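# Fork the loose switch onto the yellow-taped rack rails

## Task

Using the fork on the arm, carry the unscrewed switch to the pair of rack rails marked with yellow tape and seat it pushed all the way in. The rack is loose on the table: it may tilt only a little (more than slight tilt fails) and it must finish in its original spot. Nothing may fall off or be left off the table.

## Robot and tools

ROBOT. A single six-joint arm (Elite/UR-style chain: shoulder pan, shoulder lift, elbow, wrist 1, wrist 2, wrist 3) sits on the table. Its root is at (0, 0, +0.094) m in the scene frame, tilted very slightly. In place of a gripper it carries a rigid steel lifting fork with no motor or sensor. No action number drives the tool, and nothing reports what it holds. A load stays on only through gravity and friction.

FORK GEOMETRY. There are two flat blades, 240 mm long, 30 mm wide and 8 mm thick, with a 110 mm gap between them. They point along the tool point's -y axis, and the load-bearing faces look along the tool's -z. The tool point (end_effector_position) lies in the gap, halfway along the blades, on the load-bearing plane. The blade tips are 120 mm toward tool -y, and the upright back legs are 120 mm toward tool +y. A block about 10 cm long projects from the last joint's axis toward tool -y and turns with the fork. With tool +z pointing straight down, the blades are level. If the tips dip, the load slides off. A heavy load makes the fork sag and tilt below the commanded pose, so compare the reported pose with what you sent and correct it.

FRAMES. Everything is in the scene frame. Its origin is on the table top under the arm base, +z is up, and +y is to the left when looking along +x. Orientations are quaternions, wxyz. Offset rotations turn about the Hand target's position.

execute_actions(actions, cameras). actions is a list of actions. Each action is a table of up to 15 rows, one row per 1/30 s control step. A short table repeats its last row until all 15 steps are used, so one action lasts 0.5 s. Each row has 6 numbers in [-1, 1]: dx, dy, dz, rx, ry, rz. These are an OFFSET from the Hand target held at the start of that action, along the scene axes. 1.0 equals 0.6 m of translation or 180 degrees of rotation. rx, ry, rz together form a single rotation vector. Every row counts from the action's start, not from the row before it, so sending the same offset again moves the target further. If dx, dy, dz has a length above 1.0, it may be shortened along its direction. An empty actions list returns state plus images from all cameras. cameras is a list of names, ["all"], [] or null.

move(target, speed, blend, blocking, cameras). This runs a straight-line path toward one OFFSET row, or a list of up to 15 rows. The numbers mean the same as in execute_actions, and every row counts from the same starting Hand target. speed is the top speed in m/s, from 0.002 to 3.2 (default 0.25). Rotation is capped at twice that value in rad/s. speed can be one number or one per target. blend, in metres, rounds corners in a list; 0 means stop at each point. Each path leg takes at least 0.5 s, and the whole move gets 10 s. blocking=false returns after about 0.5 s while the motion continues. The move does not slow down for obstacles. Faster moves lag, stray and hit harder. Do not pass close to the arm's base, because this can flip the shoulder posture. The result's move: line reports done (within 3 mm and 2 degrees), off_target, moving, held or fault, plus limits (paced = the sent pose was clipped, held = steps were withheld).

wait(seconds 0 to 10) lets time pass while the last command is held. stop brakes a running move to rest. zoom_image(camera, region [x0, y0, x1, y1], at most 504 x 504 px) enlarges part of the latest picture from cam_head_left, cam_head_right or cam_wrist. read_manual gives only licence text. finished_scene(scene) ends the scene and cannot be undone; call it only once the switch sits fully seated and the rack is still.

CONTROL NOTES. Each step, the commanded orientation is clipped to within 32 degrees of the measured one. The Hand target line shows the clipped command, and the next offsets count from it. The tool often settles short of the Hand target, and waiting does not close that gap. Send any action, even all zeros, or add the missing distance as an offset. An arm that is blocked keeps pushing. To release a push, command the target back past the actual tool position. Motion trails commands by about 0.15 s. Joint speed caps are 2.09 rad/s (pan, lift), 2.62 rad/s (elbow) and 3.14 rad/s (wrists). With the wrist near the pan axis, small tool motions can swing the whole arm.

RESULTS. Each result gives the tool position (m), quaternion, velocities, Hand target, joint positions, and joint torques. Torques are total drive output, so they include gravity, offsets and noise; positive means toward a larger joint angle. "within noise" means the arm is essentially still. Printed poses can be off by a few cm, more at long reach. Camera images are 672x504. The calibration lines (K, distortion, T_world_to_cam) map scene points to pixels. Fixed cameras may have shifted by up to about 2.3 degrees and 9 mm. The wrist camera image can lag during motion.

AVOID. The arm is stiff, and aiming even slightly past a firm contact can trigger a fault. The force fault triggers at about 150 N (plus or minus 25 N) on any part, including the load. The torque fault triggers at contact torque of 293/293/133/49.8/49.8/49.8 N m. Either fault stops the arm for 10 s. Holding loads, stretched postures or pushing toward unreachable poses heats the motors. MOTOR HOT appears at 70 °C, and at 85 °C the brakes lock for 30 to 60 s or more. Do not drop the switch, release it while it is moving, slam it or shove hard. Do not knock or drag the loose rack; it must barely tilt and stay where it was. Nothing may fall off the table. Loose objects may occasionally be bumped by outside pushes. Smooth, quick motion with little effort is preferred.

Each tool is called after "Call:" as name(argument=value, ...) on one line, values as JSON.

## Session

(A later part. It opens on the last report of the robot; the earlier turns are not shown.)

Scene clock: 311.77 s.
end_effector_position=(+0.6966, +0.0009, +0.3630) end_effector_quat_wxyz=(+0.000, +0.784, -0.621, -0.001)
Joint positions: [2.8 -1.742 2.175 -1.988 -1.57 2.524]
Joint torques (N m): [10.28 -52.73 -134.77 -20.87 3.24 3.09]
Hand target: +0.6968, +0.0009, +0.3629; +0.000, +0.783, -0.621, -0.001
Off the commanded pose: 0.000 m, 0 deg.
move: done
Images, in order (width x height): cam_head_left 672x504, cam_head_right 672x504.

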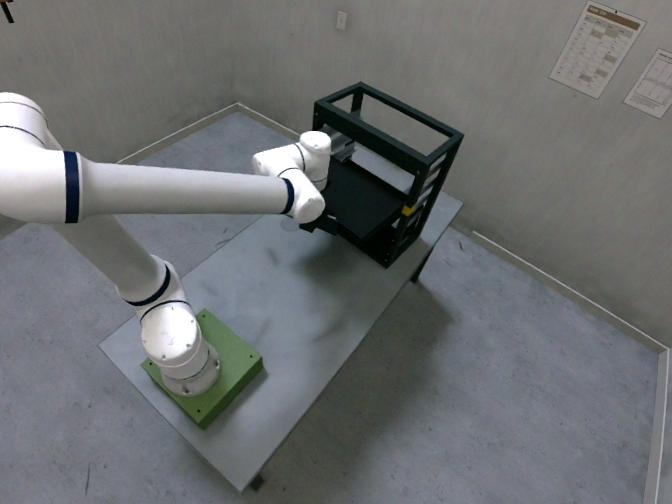

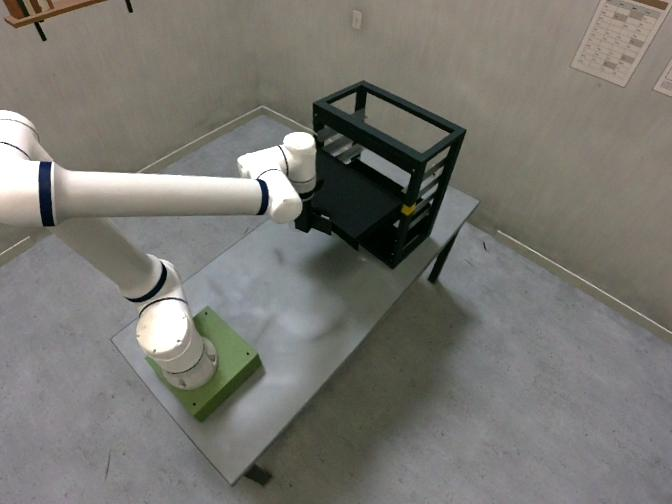

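Call:
move(target=[0.0333, -0.0022, 0, 0, 0, 0], speed=0.04, cameras=["cam_head_left","cam_head_right"])

Call:
zoom_image(camera="cam_head_right", region=[300, 130, 350, 180])

Call:
zoom_image(camera="cam_head_right", region=[350, 170, 430, 250])

Call:
zoom_image(camera="cam_head_left", region=[350, 170, 430, 250])

Scene clock: 323.93 s.
end_effector_position=(+0.7165, -0.0004, +0.3630) end_effector_quat_wxyz=(+0.000, +0.783, -0.621, -0.001)
Joint positions: [2.811 -1.704 2.145 -1.995 -1.569 2.535]
Joint torques (N m): [5.6 -48.77 -137.4 -17.69 2.37 2.36]
Hand target: +0.7167, -0.0004, +0.3629; +0.000, +0.783, -0.621, -0.001
Off the commanded pose: 0.000 m, 0 deg.
move: done
Images, in order (width x height): cam_head_left 672x504, cam_head_right 672x504.

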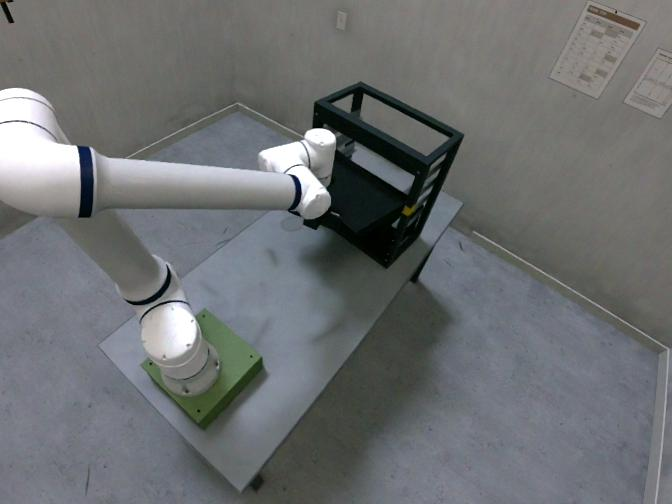

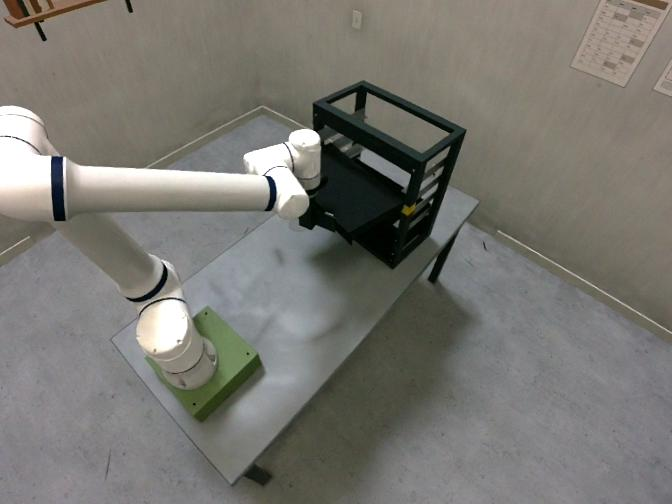

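Scaled by 10.080.

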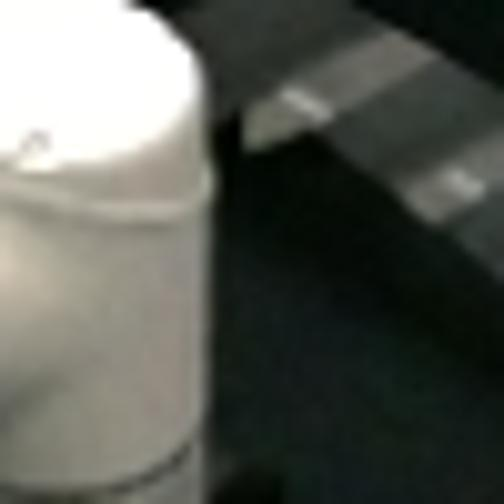

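Scaled by 6.300.

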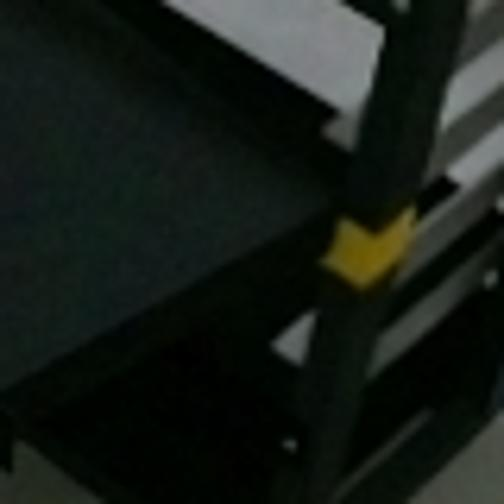

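Scaled by 6.300.

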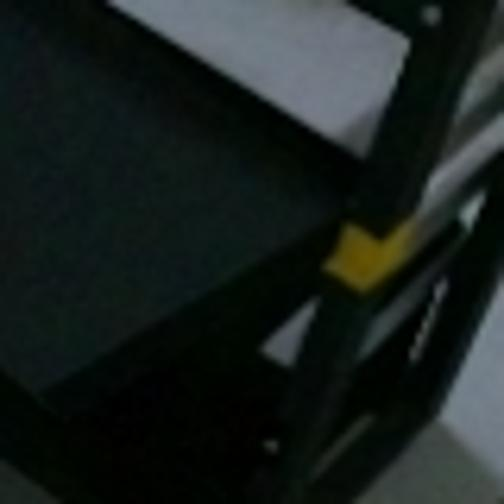

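Call:
move(target=[-0.0625, -0.0162, 0, 0, 0, 0.0322], speed=0.05, cameras=["cam_head_left","cam_head_right"])

Call:
zoom_image(camera="cam_head_right", region=[300, 130, 350, 180])

Call:
zoom_image(camera="cam_head_right", region=[340, 175, 420, 255])

Call:
zoom_image(camera="cam_head_left", region=[340, 175, 420, 255])

Scene clock: 335.97 s.
end_effector_position=(+0.6793, -0.0101, +0.3629) end_effector_quat_wxyz=(+0.000, +0.814, -0.581, -0.001)
Joint positions: [2.745 -1.762 2.191 -1.983 -1.571 2.368]
Joint torques (N m): [-21.83 -77.27 -108.18 -15.36 6.94 -2.47]
Hand target: +0.6792, -0.0101, +0.3629; +0.000, +0.814, -0.581, -0.001
Off the commanded pose: 0.000 m, 0 deg.
move: done
Images, in order (width x height): cam_head_left 672x504, cam_head_right 672x504.

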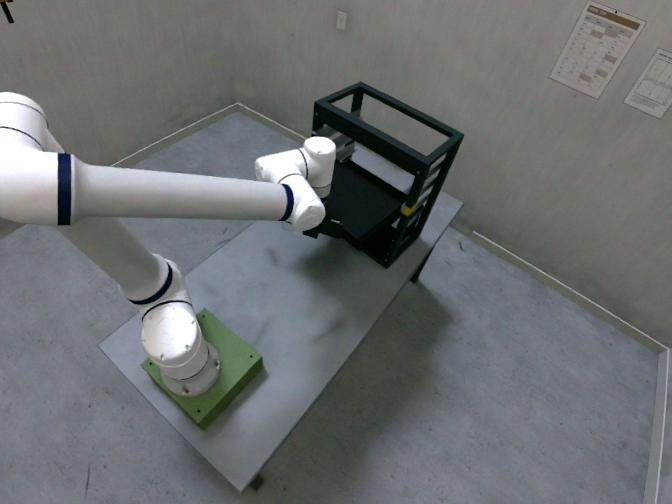

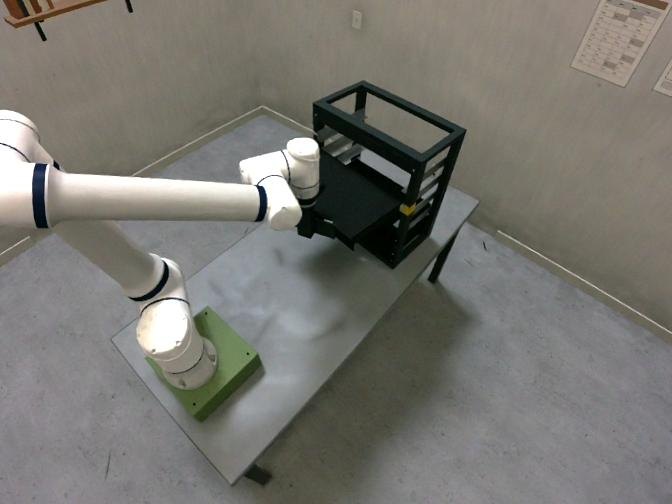

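Scaled by 10.080.

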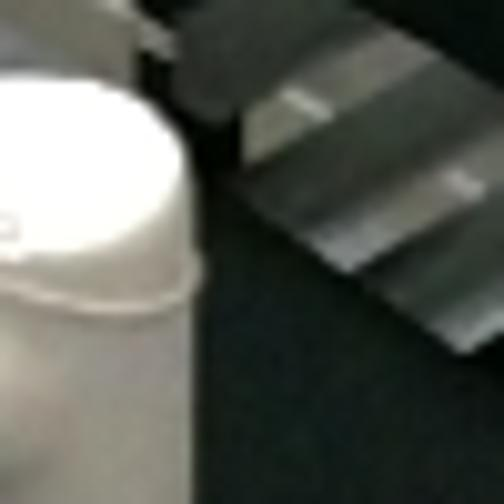

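Scaled by 6.300.

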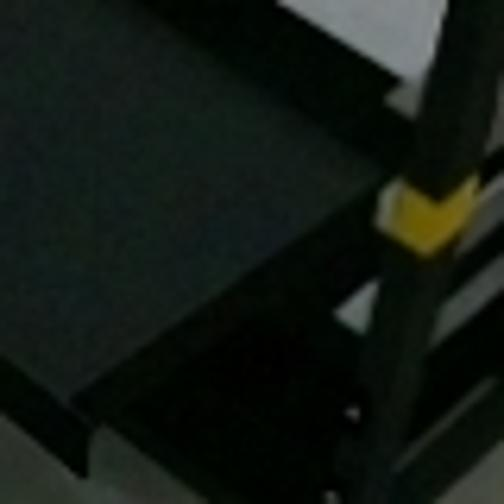

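Scaled by 6.300.

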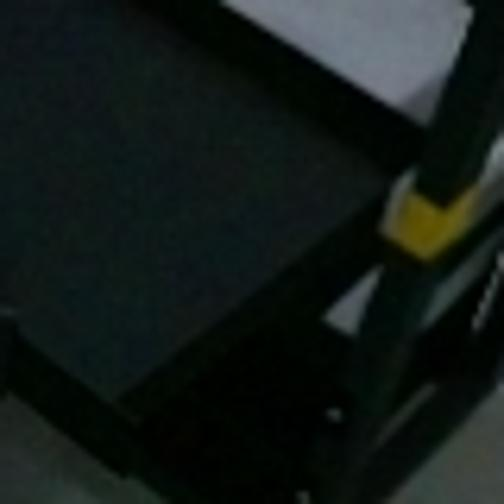

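Call:
move(target=[[0.0, -0.005, 0, 0, 0, 0.0094],[0.0583, -0.0091, 0, 0, 0, 0.0094]], speed=0.05, cameras=["cam_head_left","cam_head_right"])

Call:
zoom_image(camera="cam_head_right", region=[310, 120, 370, 180])

Call:
zoom_image(camera="cam_head_right", region=[350, 170, 430, 250])

Call:
zoom_image(camera="cam_head_left", region=[350, 170, 430, 250])

Scene clock: 347.97 s.
end_effector_position=(+0.7140, -0.0156, +0.3630) end_effector_quat_wxyz=(+0.000, +0.822, -0.569, -0.001)
Joint positions: [2.758 -1.693 2.135 -1.997 -1.57 2.351]
Joint torques (N m): [10.2 -58.04 -132.65 -19.87 6.76 3.25]
Hand target: +0.7142, -0.0156, +0.3629; +0.000, +0.822, -0.569, -0.001
Off the commanded pose: 0.000 m, 0 deg.
move: done
Images, in order (width x height): cam_head_left 672x504, cam_head_right 672x504.

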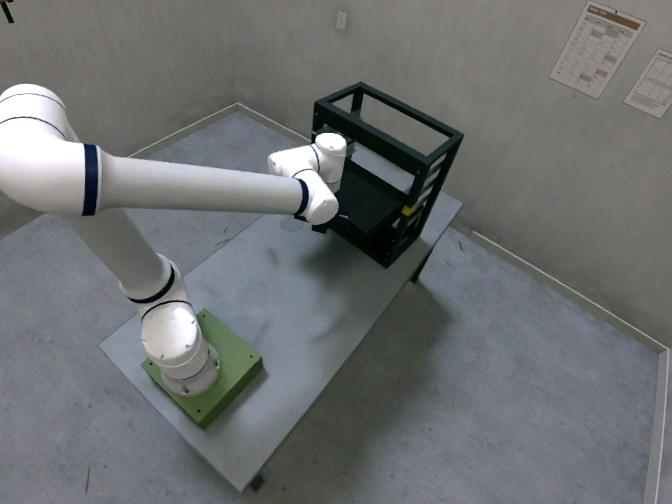

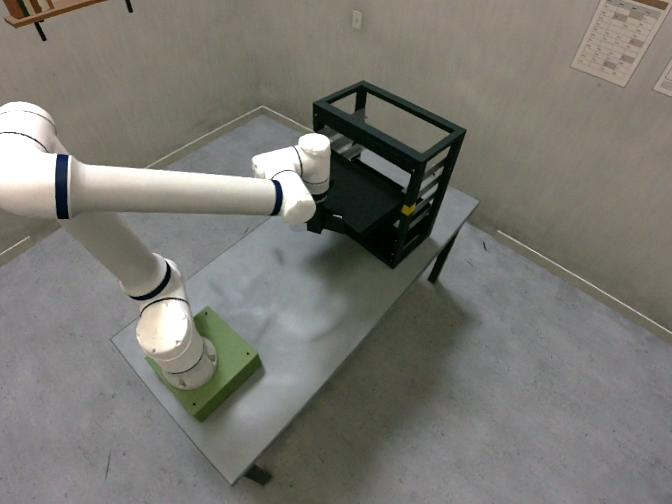

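Scaled by 8.400.

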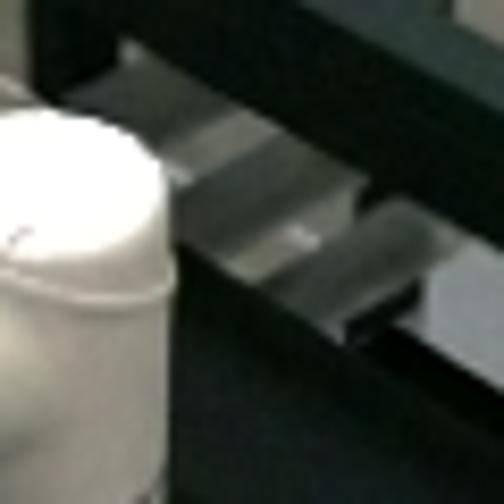

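Scaled by 6.300.

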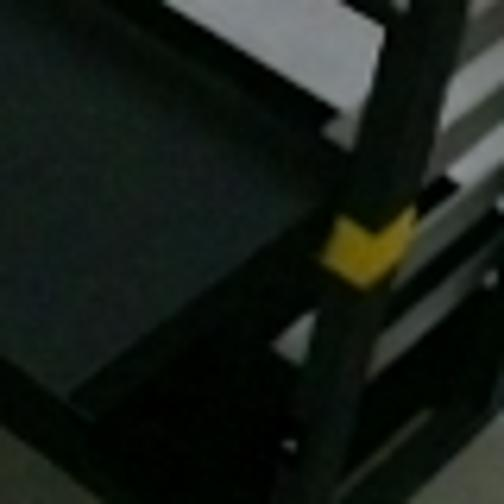

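Scaled by 6.300.

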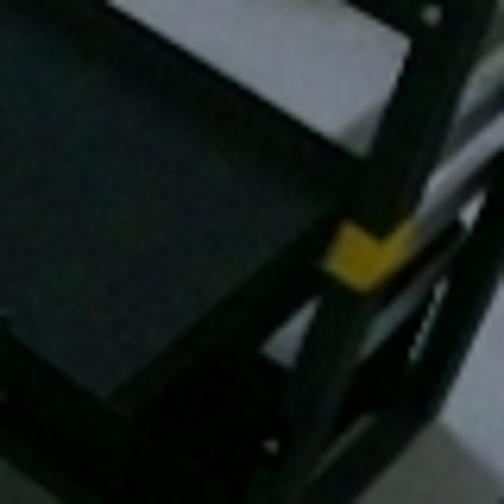

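Call:
move(target=[0.0499, -0.0035, 0, 0, 0, 0], speed=0.05, cameras=["cam_head_left","cam_head_right"])

Call:
zoom_image(camera="cam_head_right", region=[310, 120, 390, 200])

Call:
zoom_image(camera="cam_head_right", region=[350, 170, 430, 250])

Call:
zoom_image(camera="cam_head_left", region=[350, 170, 430, 250])

Scene clock: 362.33 s.
end_effector_position=(+0.7440, -0.0177, +0.3630) end_effector_quat_wxyz=(+0.000, +0.822, -0.569, -0.001)
Joint positions: [2.776 -1.639 2.088 -2.004 -1.57 2.369]
Joint torques (N m): [10.11 -63.32 -131.52 -20.37 6.48 3.37]
Hand target: +0.7442, -0.0177, +0.3629; +0.000, +0.822, -0.569, -0.001
Off the commanded pose: 0.000 m, 0 deg.
move: done
Images, in order (width x height): cam_head_left 672x504, cam_head_right 672x504.

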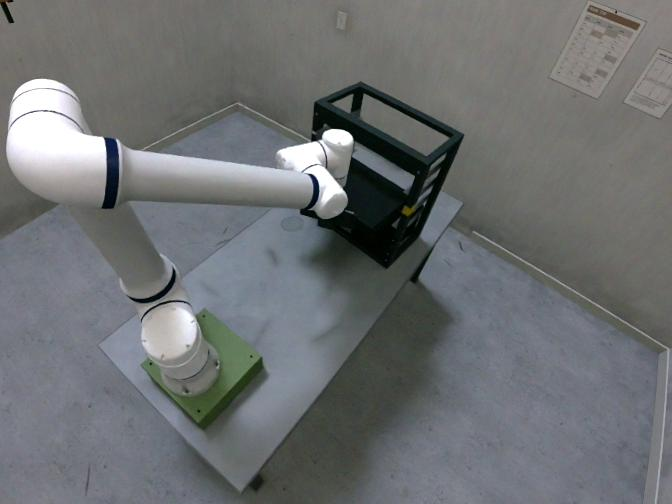

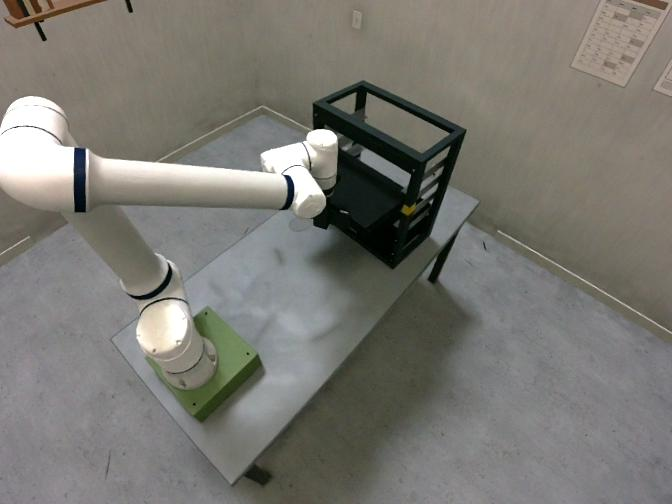

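Scaled by 6.300.

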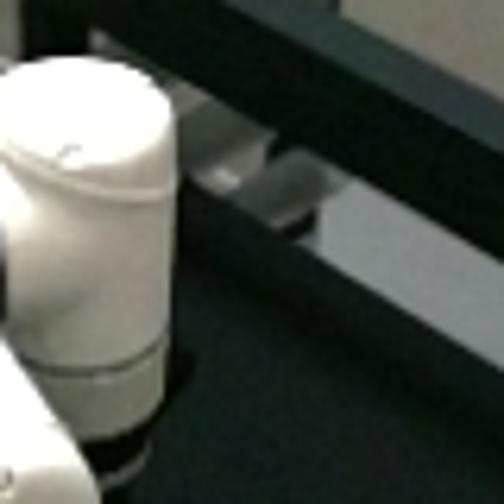

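Scaled by 6.300.

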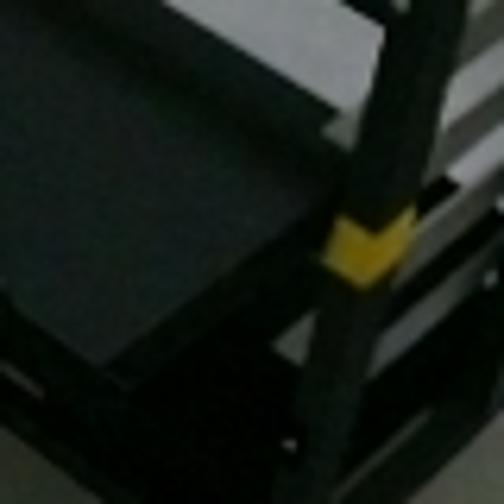

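Scaled by 6.300.

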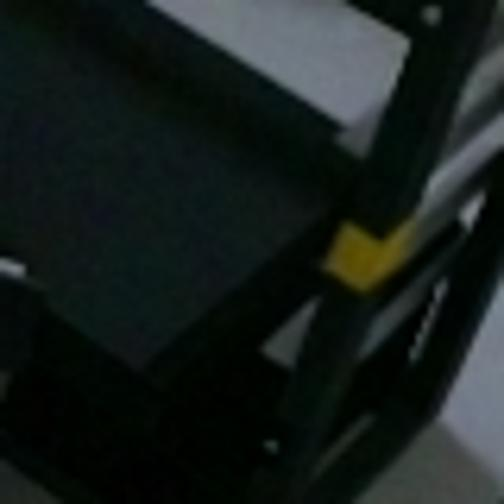

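Call:
move(target=[0.1, -0.007, 0, 0, 0, 0], speed=0.06, cameras=["cam_head_left","cam_head_right"])

Call:
zoom_image(camera="cam_head_right", region=[300, 110, 440, 250])

Call:
zoom_image(camera="cam_head_left", region=[300, 110, 440, 250])

Scene clock: 370.53 s.
end_effector_position=(+0.8040, -0.0219, +0.3630) end_effector_quat_wxyz=(+0.000, +0.822, -0.569, -0.001)
Joint positions: [2.807 -1.535 1.989 -2.008 -1.57 2.4]
Joint torques (N m): [10.14 -76.64 -132.67 -15.51 5.63 3.16]
Hand target: +0.8042, -0.0219, +0.3629; +0.000, +0.822, -0.569, -0.001
Off the commanded pose: 0.000 m, 0 deg.
move: done
Images, in order (width x height): cam_head_left 672x504, cam_head_right 672x504.

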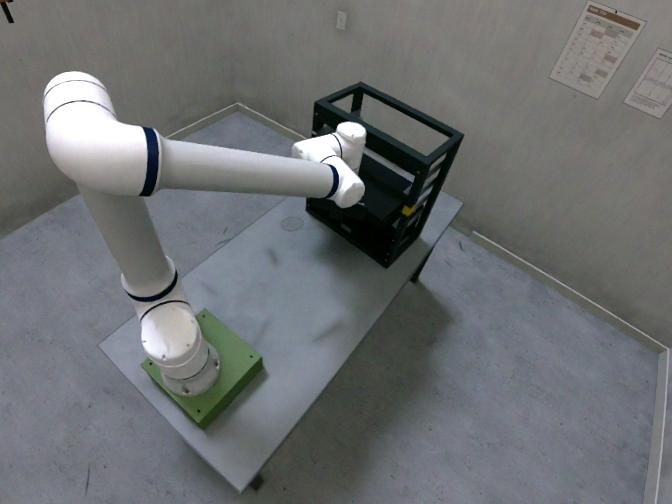

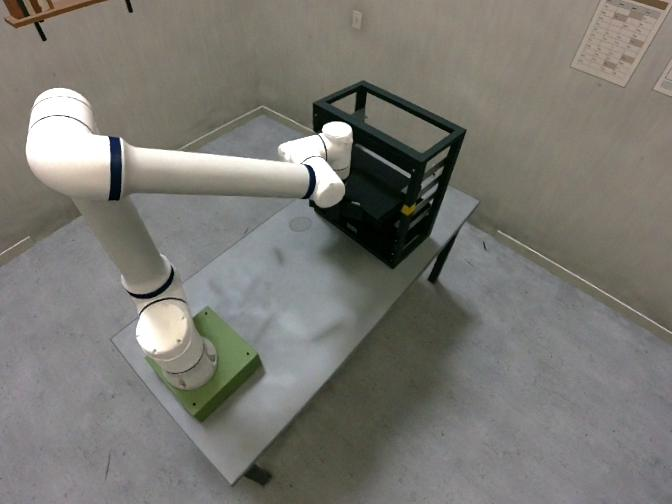

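Scaled by 3.600.

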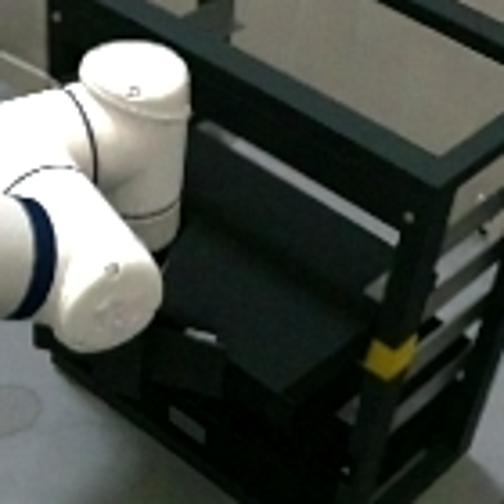

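Scaled by 3.600.

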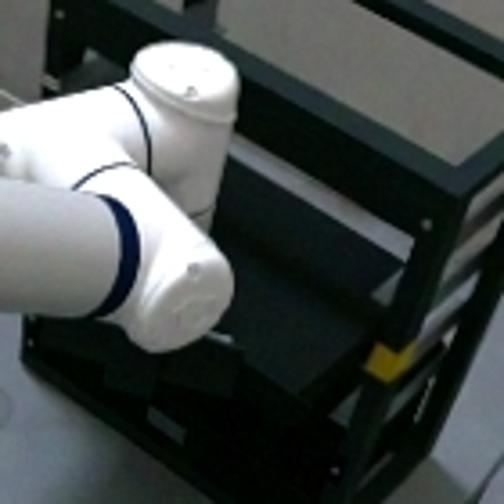

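Call:
move(target=[0.0833, -0.0058, 0, 0, 0, 0], speed=0.05, cameras=["cam_head_left","cam_head_right"])

Call:
zoom_image(camera="cam_head_right", region=[300, 110, 440, 250])

Call:
zoom_image(camera="cam_head_left", region=[300, 110, 440, 250])

Scene clock: 376.17 s.
end_effector_position=(+0.8539, -0.0253, +0.3629) end_effector_quat_wxyz=(+0.000, +0.822, -0.569, -0.001)
Joint positions: [2.829 -1.454 1.901 -2.002 -1.569 2.422]
Joint torques (N m): [12.5 -87.36 -133.15 -15.77 7.11 2.99]
Hand target: +0.8541, -0.0254, +0.3629; +0.000, +0.822, -0.569, -0.001
Off the commanded pose: 0.000 m, 0 deg.
move: done
Images, in order (width x height): cam_head_left 672x504, cam_head_right 672x504.

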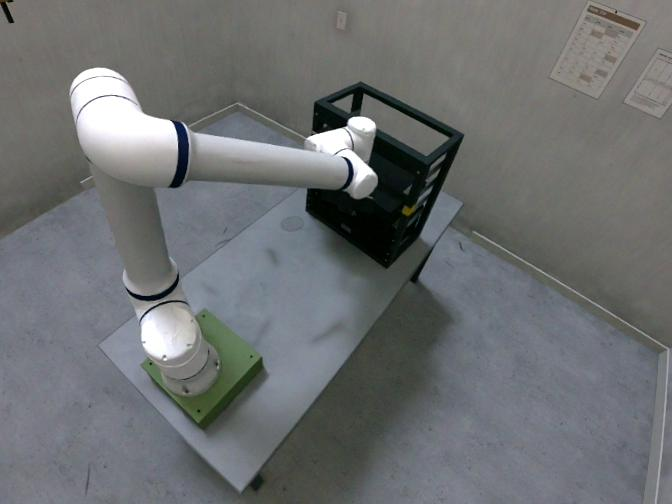

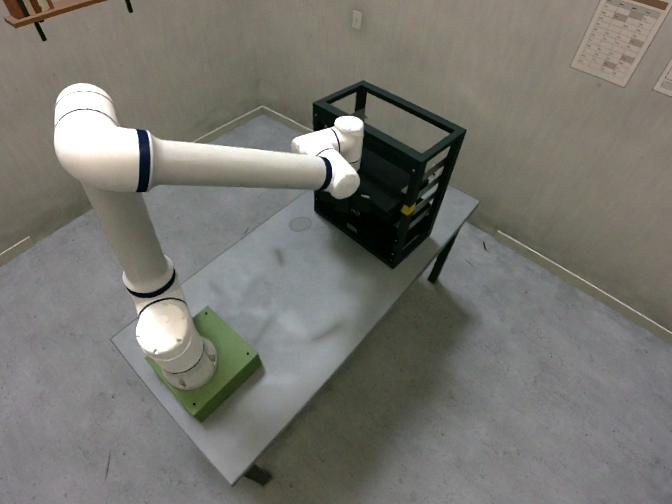

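Scaled by 3.600.

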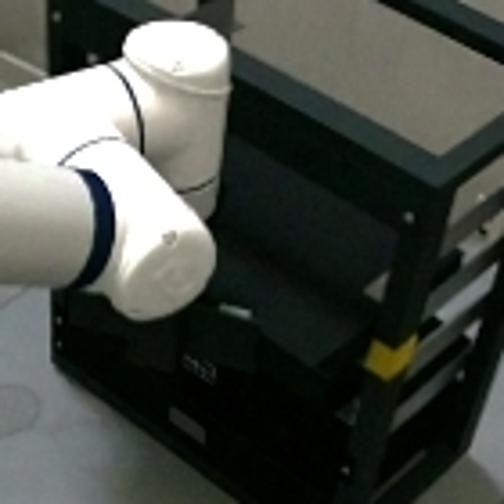

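Scaled by 3.600.

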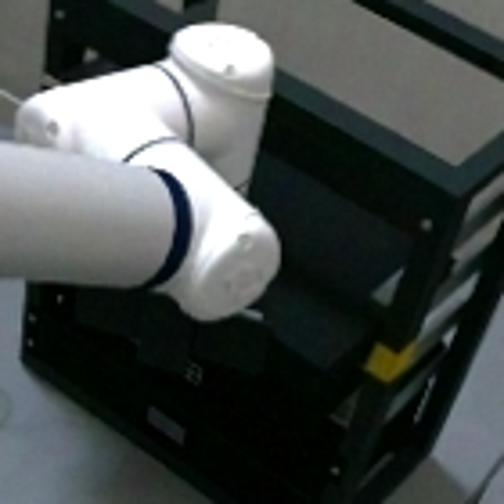

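Call:
move(target=[[0.025, -0.0018, 0, 0, 0, 0],[0.025, -0.0018, -0.045, 0, 0, 0]], speed=[0.04, 0.02], cameras=["cam_head_left","cam_head_right"])

Call:
zoom_image(camera="cam_head_right", region=[300, 110, 440, 250])

Scene clock: 382.13 s.
end_effector_position=(+0.8691, -0.0264, +0.3362) end_effector_quat_wxyz=(+0.000, +0.822, -0.569, -0.001)
Joint positions: [2.835 -1.409 1.902 -2.047 -1.569 2.428]
Joint torques (N m): [9.49 -61.09 -69.67 -10.72 -0.16 0.65]
Hand target: +0.8691, -0.0264, +0.3359; +0.000, +0.822, -0.569, -0.001
Off the commanded pose: 0.000 m, 0 deg.
move: done
Images, in order (width x height): cam_head_left 672x504, cam_head_right 672x504.

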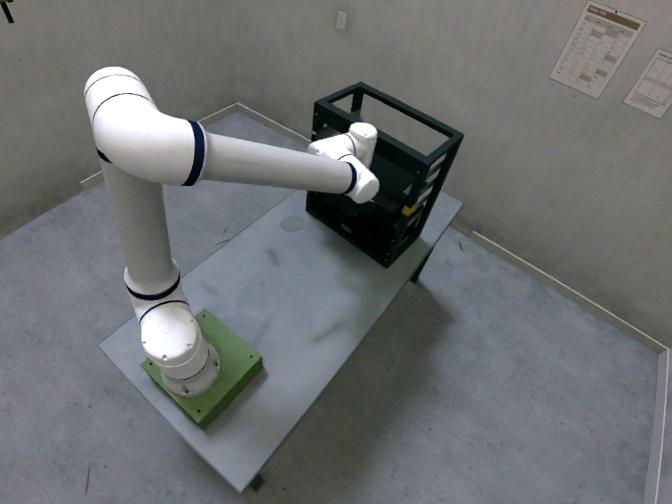

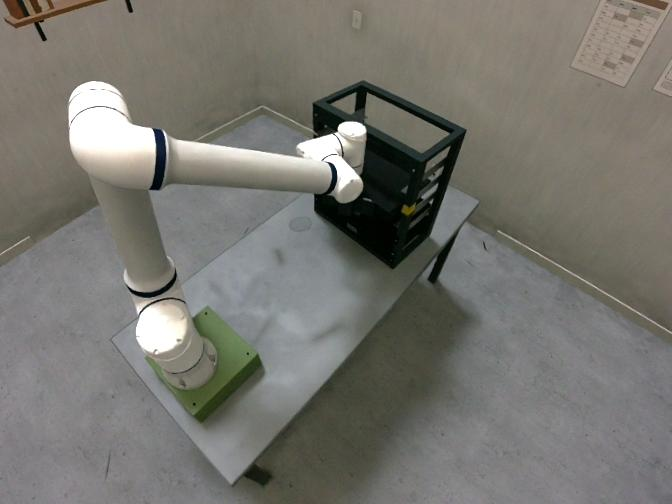

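Scaled by 3.600.

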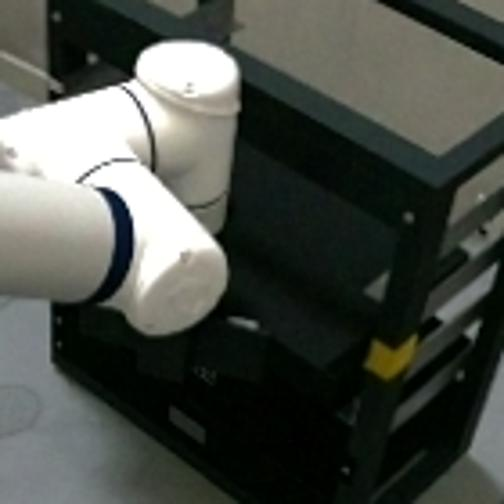

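Call:
move(target=[[0, 0, -0.0167, 0, 0, 0],[-0.4157, 0.0277, -0.0167, 0, 0, 0],[-0.4635, 0.0767, 0.0602, 0, 0, -0.1361]], speed=[0.04, 0.12, 0.2], cameras=["cam_head_left","cam_head_right"])

Call:
zoom_image(camera="cam_head_right", region=[280, 90, 440, 250])

Call:
zoom_image(camera="cam_head_left", region=[280, 90, 440, 250])

Scene clock: 392.67 s.
end_effector_position=(+0.5910, +0.0195, +0.3720) end_effector_quat_wxyz=(+0.000, +0.683, -0.730, -0.001)
Joint positions: [2.84 -1.977 2.312 -1.89 -1.568 2.86]
Joint torques (N m): [8.11 -32.75 -97.82 -5.3 -1.99 3.46]
Hand target: +0.5910, +0.0196, +0.3721; +0.000, +0.683, -0.730, -0.001
Off the commanded pose: 0.000 m, 0 deg.
move: done
Images, in order (width x height): cam_head_left 672x504, cam_head_right 672x504.

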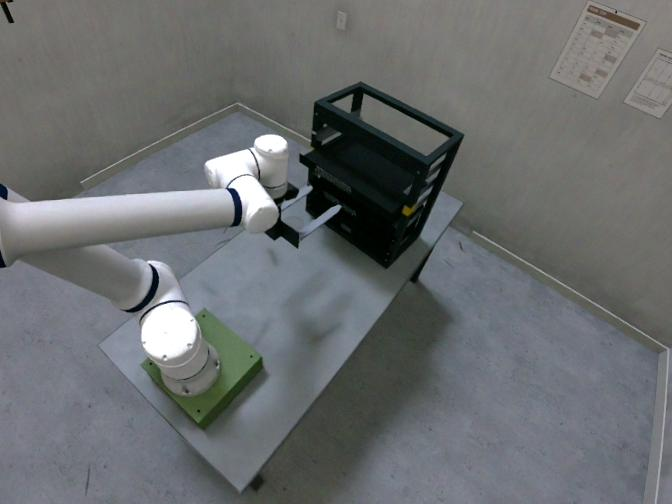

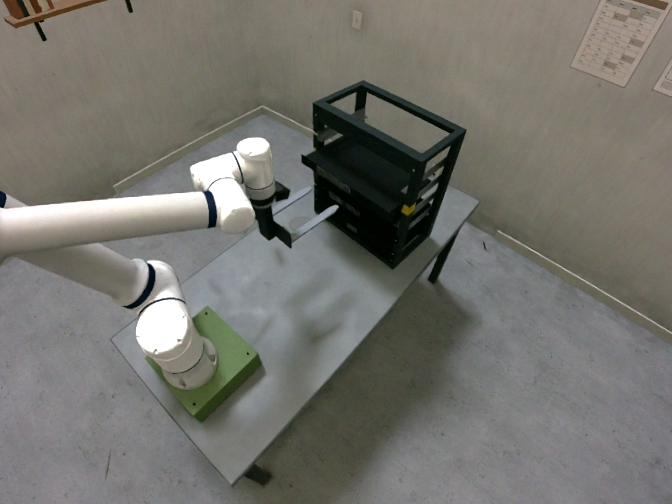

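Scaled by 3.150.

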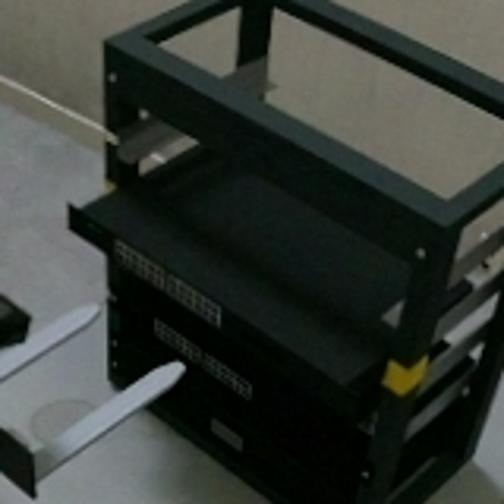

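Scaled by 3.150.

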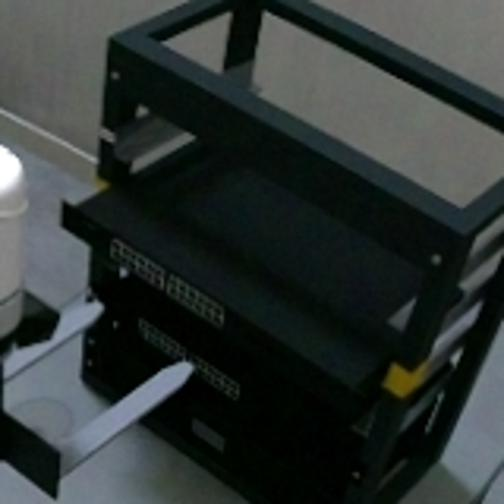

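Call:
move(target=[0.2245, -0.0149, 0, 0, 0, 0], speed=0.06, cameras=["cam_head_left","cam_head_right"])

Call:
zoom_image(camera="cam_head_right", region=[290, 100, 440, 250])

Call:
zoom_image(camera="cam_head_left", region=[290, 100, 440, 250])

Scene clock: 399.23 s.
end_effector_position=(+0.7256, +0.0107, +0.3721) end_effector_quat_wxyz=(+0.000, +0.683, -0.730, -0.001)
Joint positions: [2.908 -1.704 2.126 -1.977 -1.567 2.929]
Joint torques (N m): [11.34 -26.65 -107.87 -16.26 1.63 1.79]
Hand target: +0.7257, +0.0106, +0.3721; +0.000, +0.683, -0.730, -0.001
Off the commanded pose: 0.000 m, 0 deg.
move: done
Images, in order (width x height): cam_head_left 672x504, cam_head_right 672x504.

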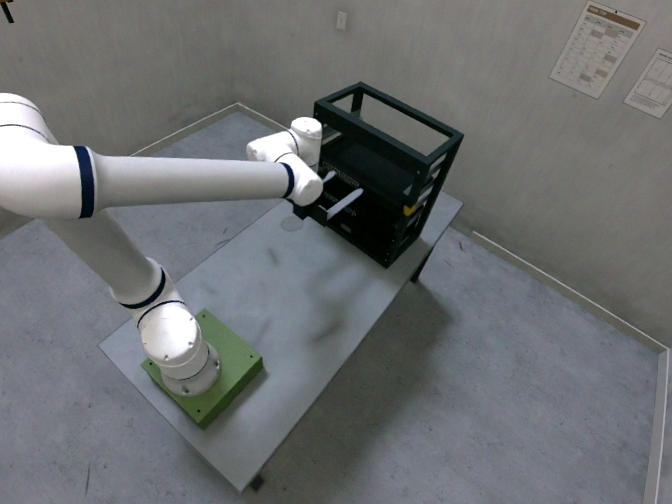

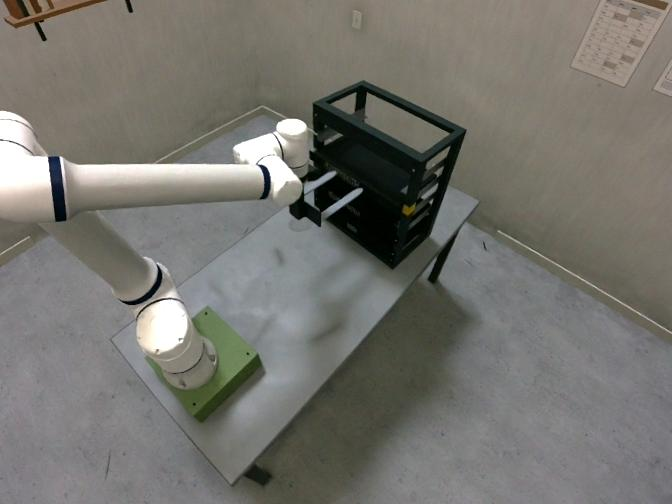

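Scaled by 3.360.

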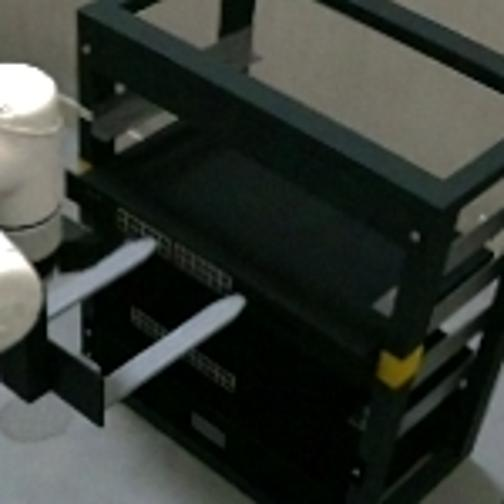

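Scaled by 3.360.

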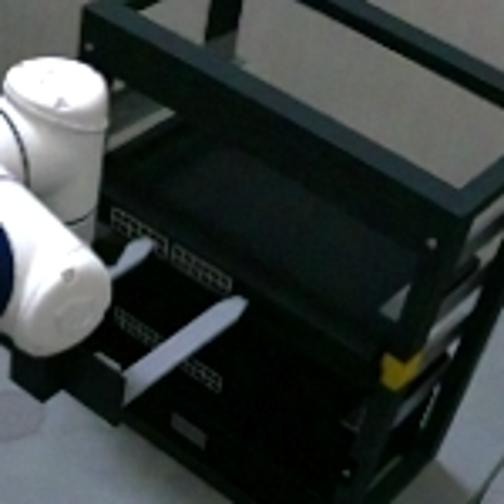

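Call:
move(target=[0.02, -0.0013, 0, 0, 0, 0], speed=0.03, cameras=["cam_head_left","cam_head_right"])

Call:
zoom_image(camera="cam_head_right", region=[290, 100, 440, 250])

Call:
zoom_image(camera="cam_head_right", region=[370, 170, 430, 230])

Call:
zoom_image(camera="cam_head_right", region=[300, 120, 360, 180])

Scene clock: 404.27 s.
end_effector_position=(+0.7376, +0.0099, +0.3721) end_effector_quat_wxyz=(+0.000, +0.683, -0.730, -0.001)
Joint positions: [2.912 -1.682 2.108 -1.981 -1.567 2.933]
Joint torques (N m): [14.1 -31.96 -108.72 -16.09 3.85 1.08]
Hand target: +0.7377, +0.0099, +0.3721; +0.000, +0.683, -0.730, -0.001
Off the commanded pose: 0.000 m, 0 deg.
move: done
Images, in order (width x height): cam_head_left 672x504, cam_head_right 672x504.

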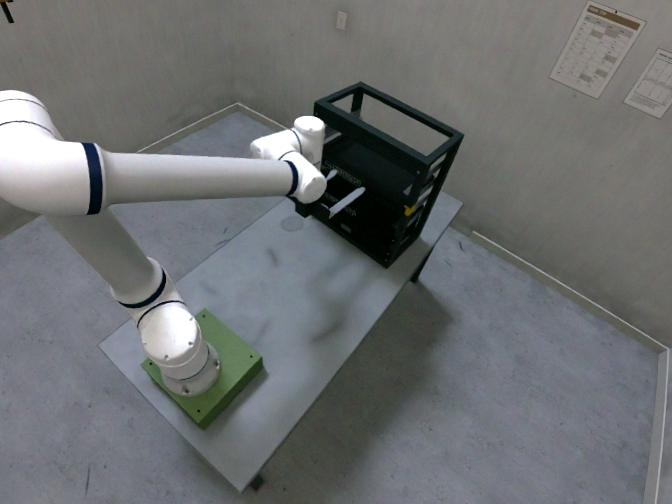

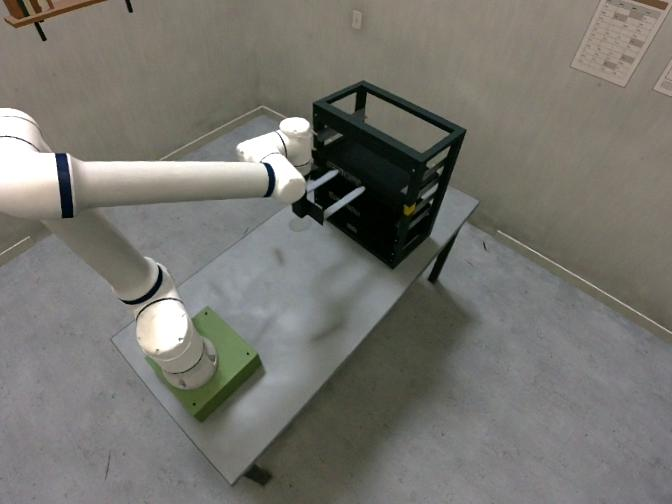

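Scaled by 3.360.

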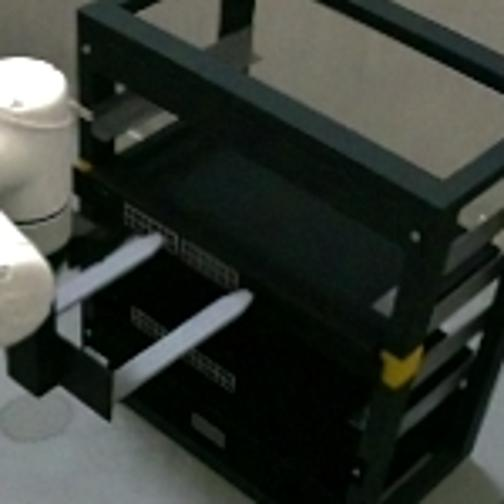

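Scaled by 8.400.

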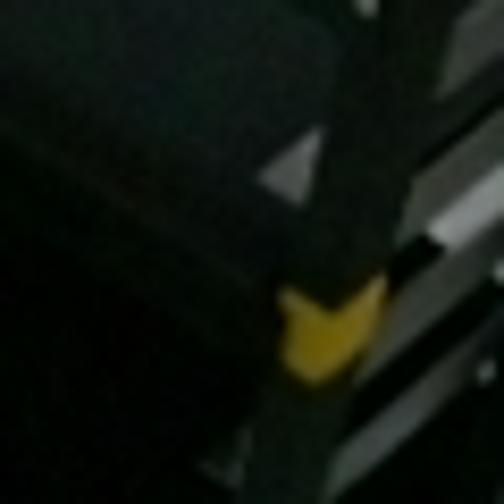

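Scaled by 8.400.

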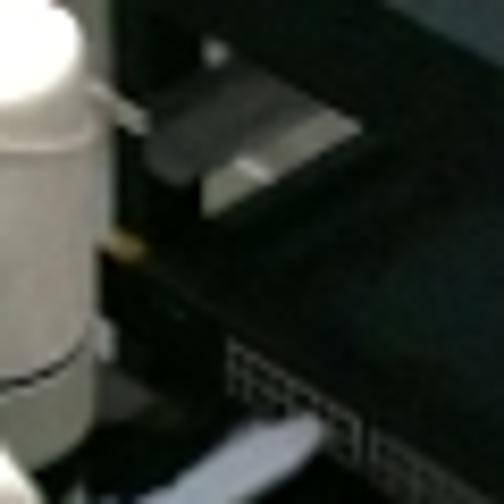

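Call:
move(target=[0.01, -0.0007, 0, 0, 0, 0], speed=0.02)

Call:
move(target=[0.005, -0.0003, 0, 0, 0, 0], speed=0.02, cameras=["cam_head_left","cam_head_right"])

Call:
zoom_image(camera="cam_head_right", region=[370, 170, 430, 230])

Call:
zoom_image(camera="cam_head_right", region=[300, 120, 360, 180])

Scene clock: 408.70 s.
end_effector_position=(+0.7435, +0.0094, +0.3721) end_effector_quat_wxyz=(+0.000, +0.683, -0.730, -0.001)
Joint positions: [2.915 -1.671 2.098 -1.982 -1.567 2.935]
Joint torques (N m): [13.18 -31.31 -108.19 -16.29 4.06 1.33]
Hand target: +0.7437, +0.0094, +0.3721; +0.000, +0.683, -0.730, -0.001
Off the commanded pose: 0.000 m, 0 deg.
move: done

Scene clock: 409.40 s.
end_effector_position=(+0.7466, +0.0093, +0.3721) end_effector_quat_wxyz=(+0.000, +0.683, -0.730, -0.001)
Joint positions: [2.916 -1.666 2.094 -1.983 -1.567 2.937]
Joint torques (N m): [13.09 -32.72 -108.74 -16.38 4.25 1.02]
Hand target: +0.7467, +0.0093, +0.3721; +0.000, +0.683, -0.730, -0.001
Off the commanded pose: 0.000 m, 0 deg.
move: done
Images, in order (width x height): cam_head_left 672x504, cam_head_right 672x504.

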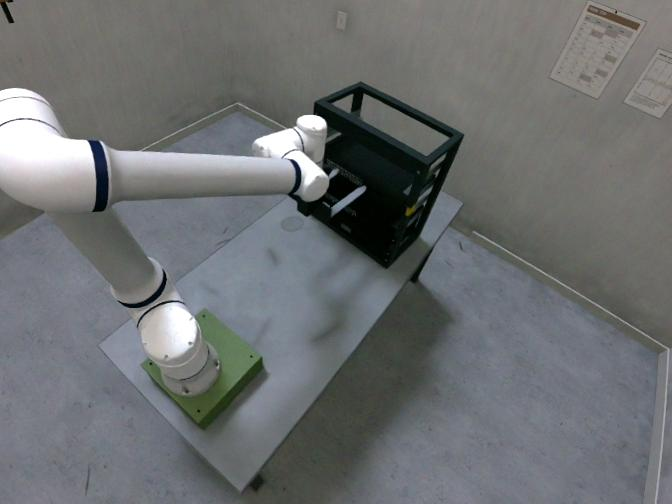

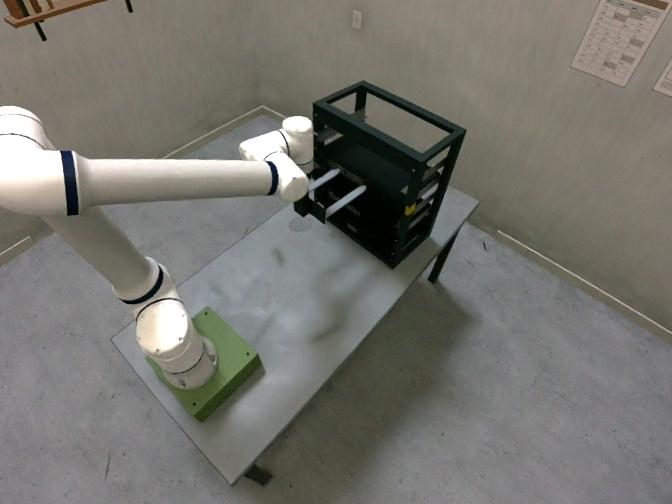

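Scaled by 8.400.

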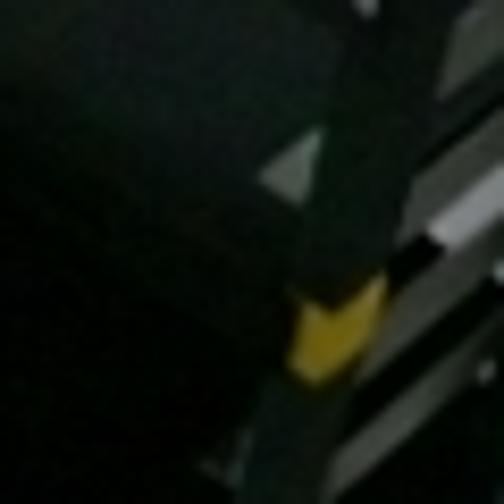

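Scaled by 8.400.

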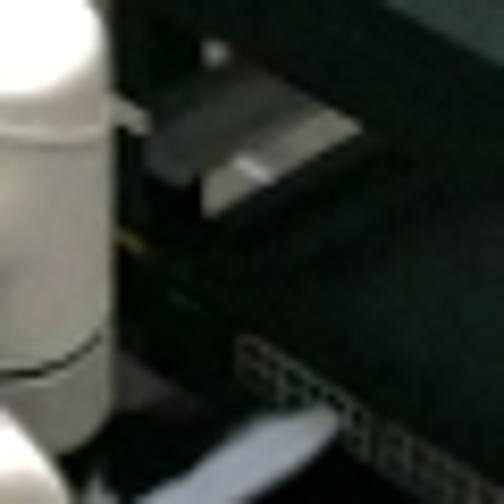

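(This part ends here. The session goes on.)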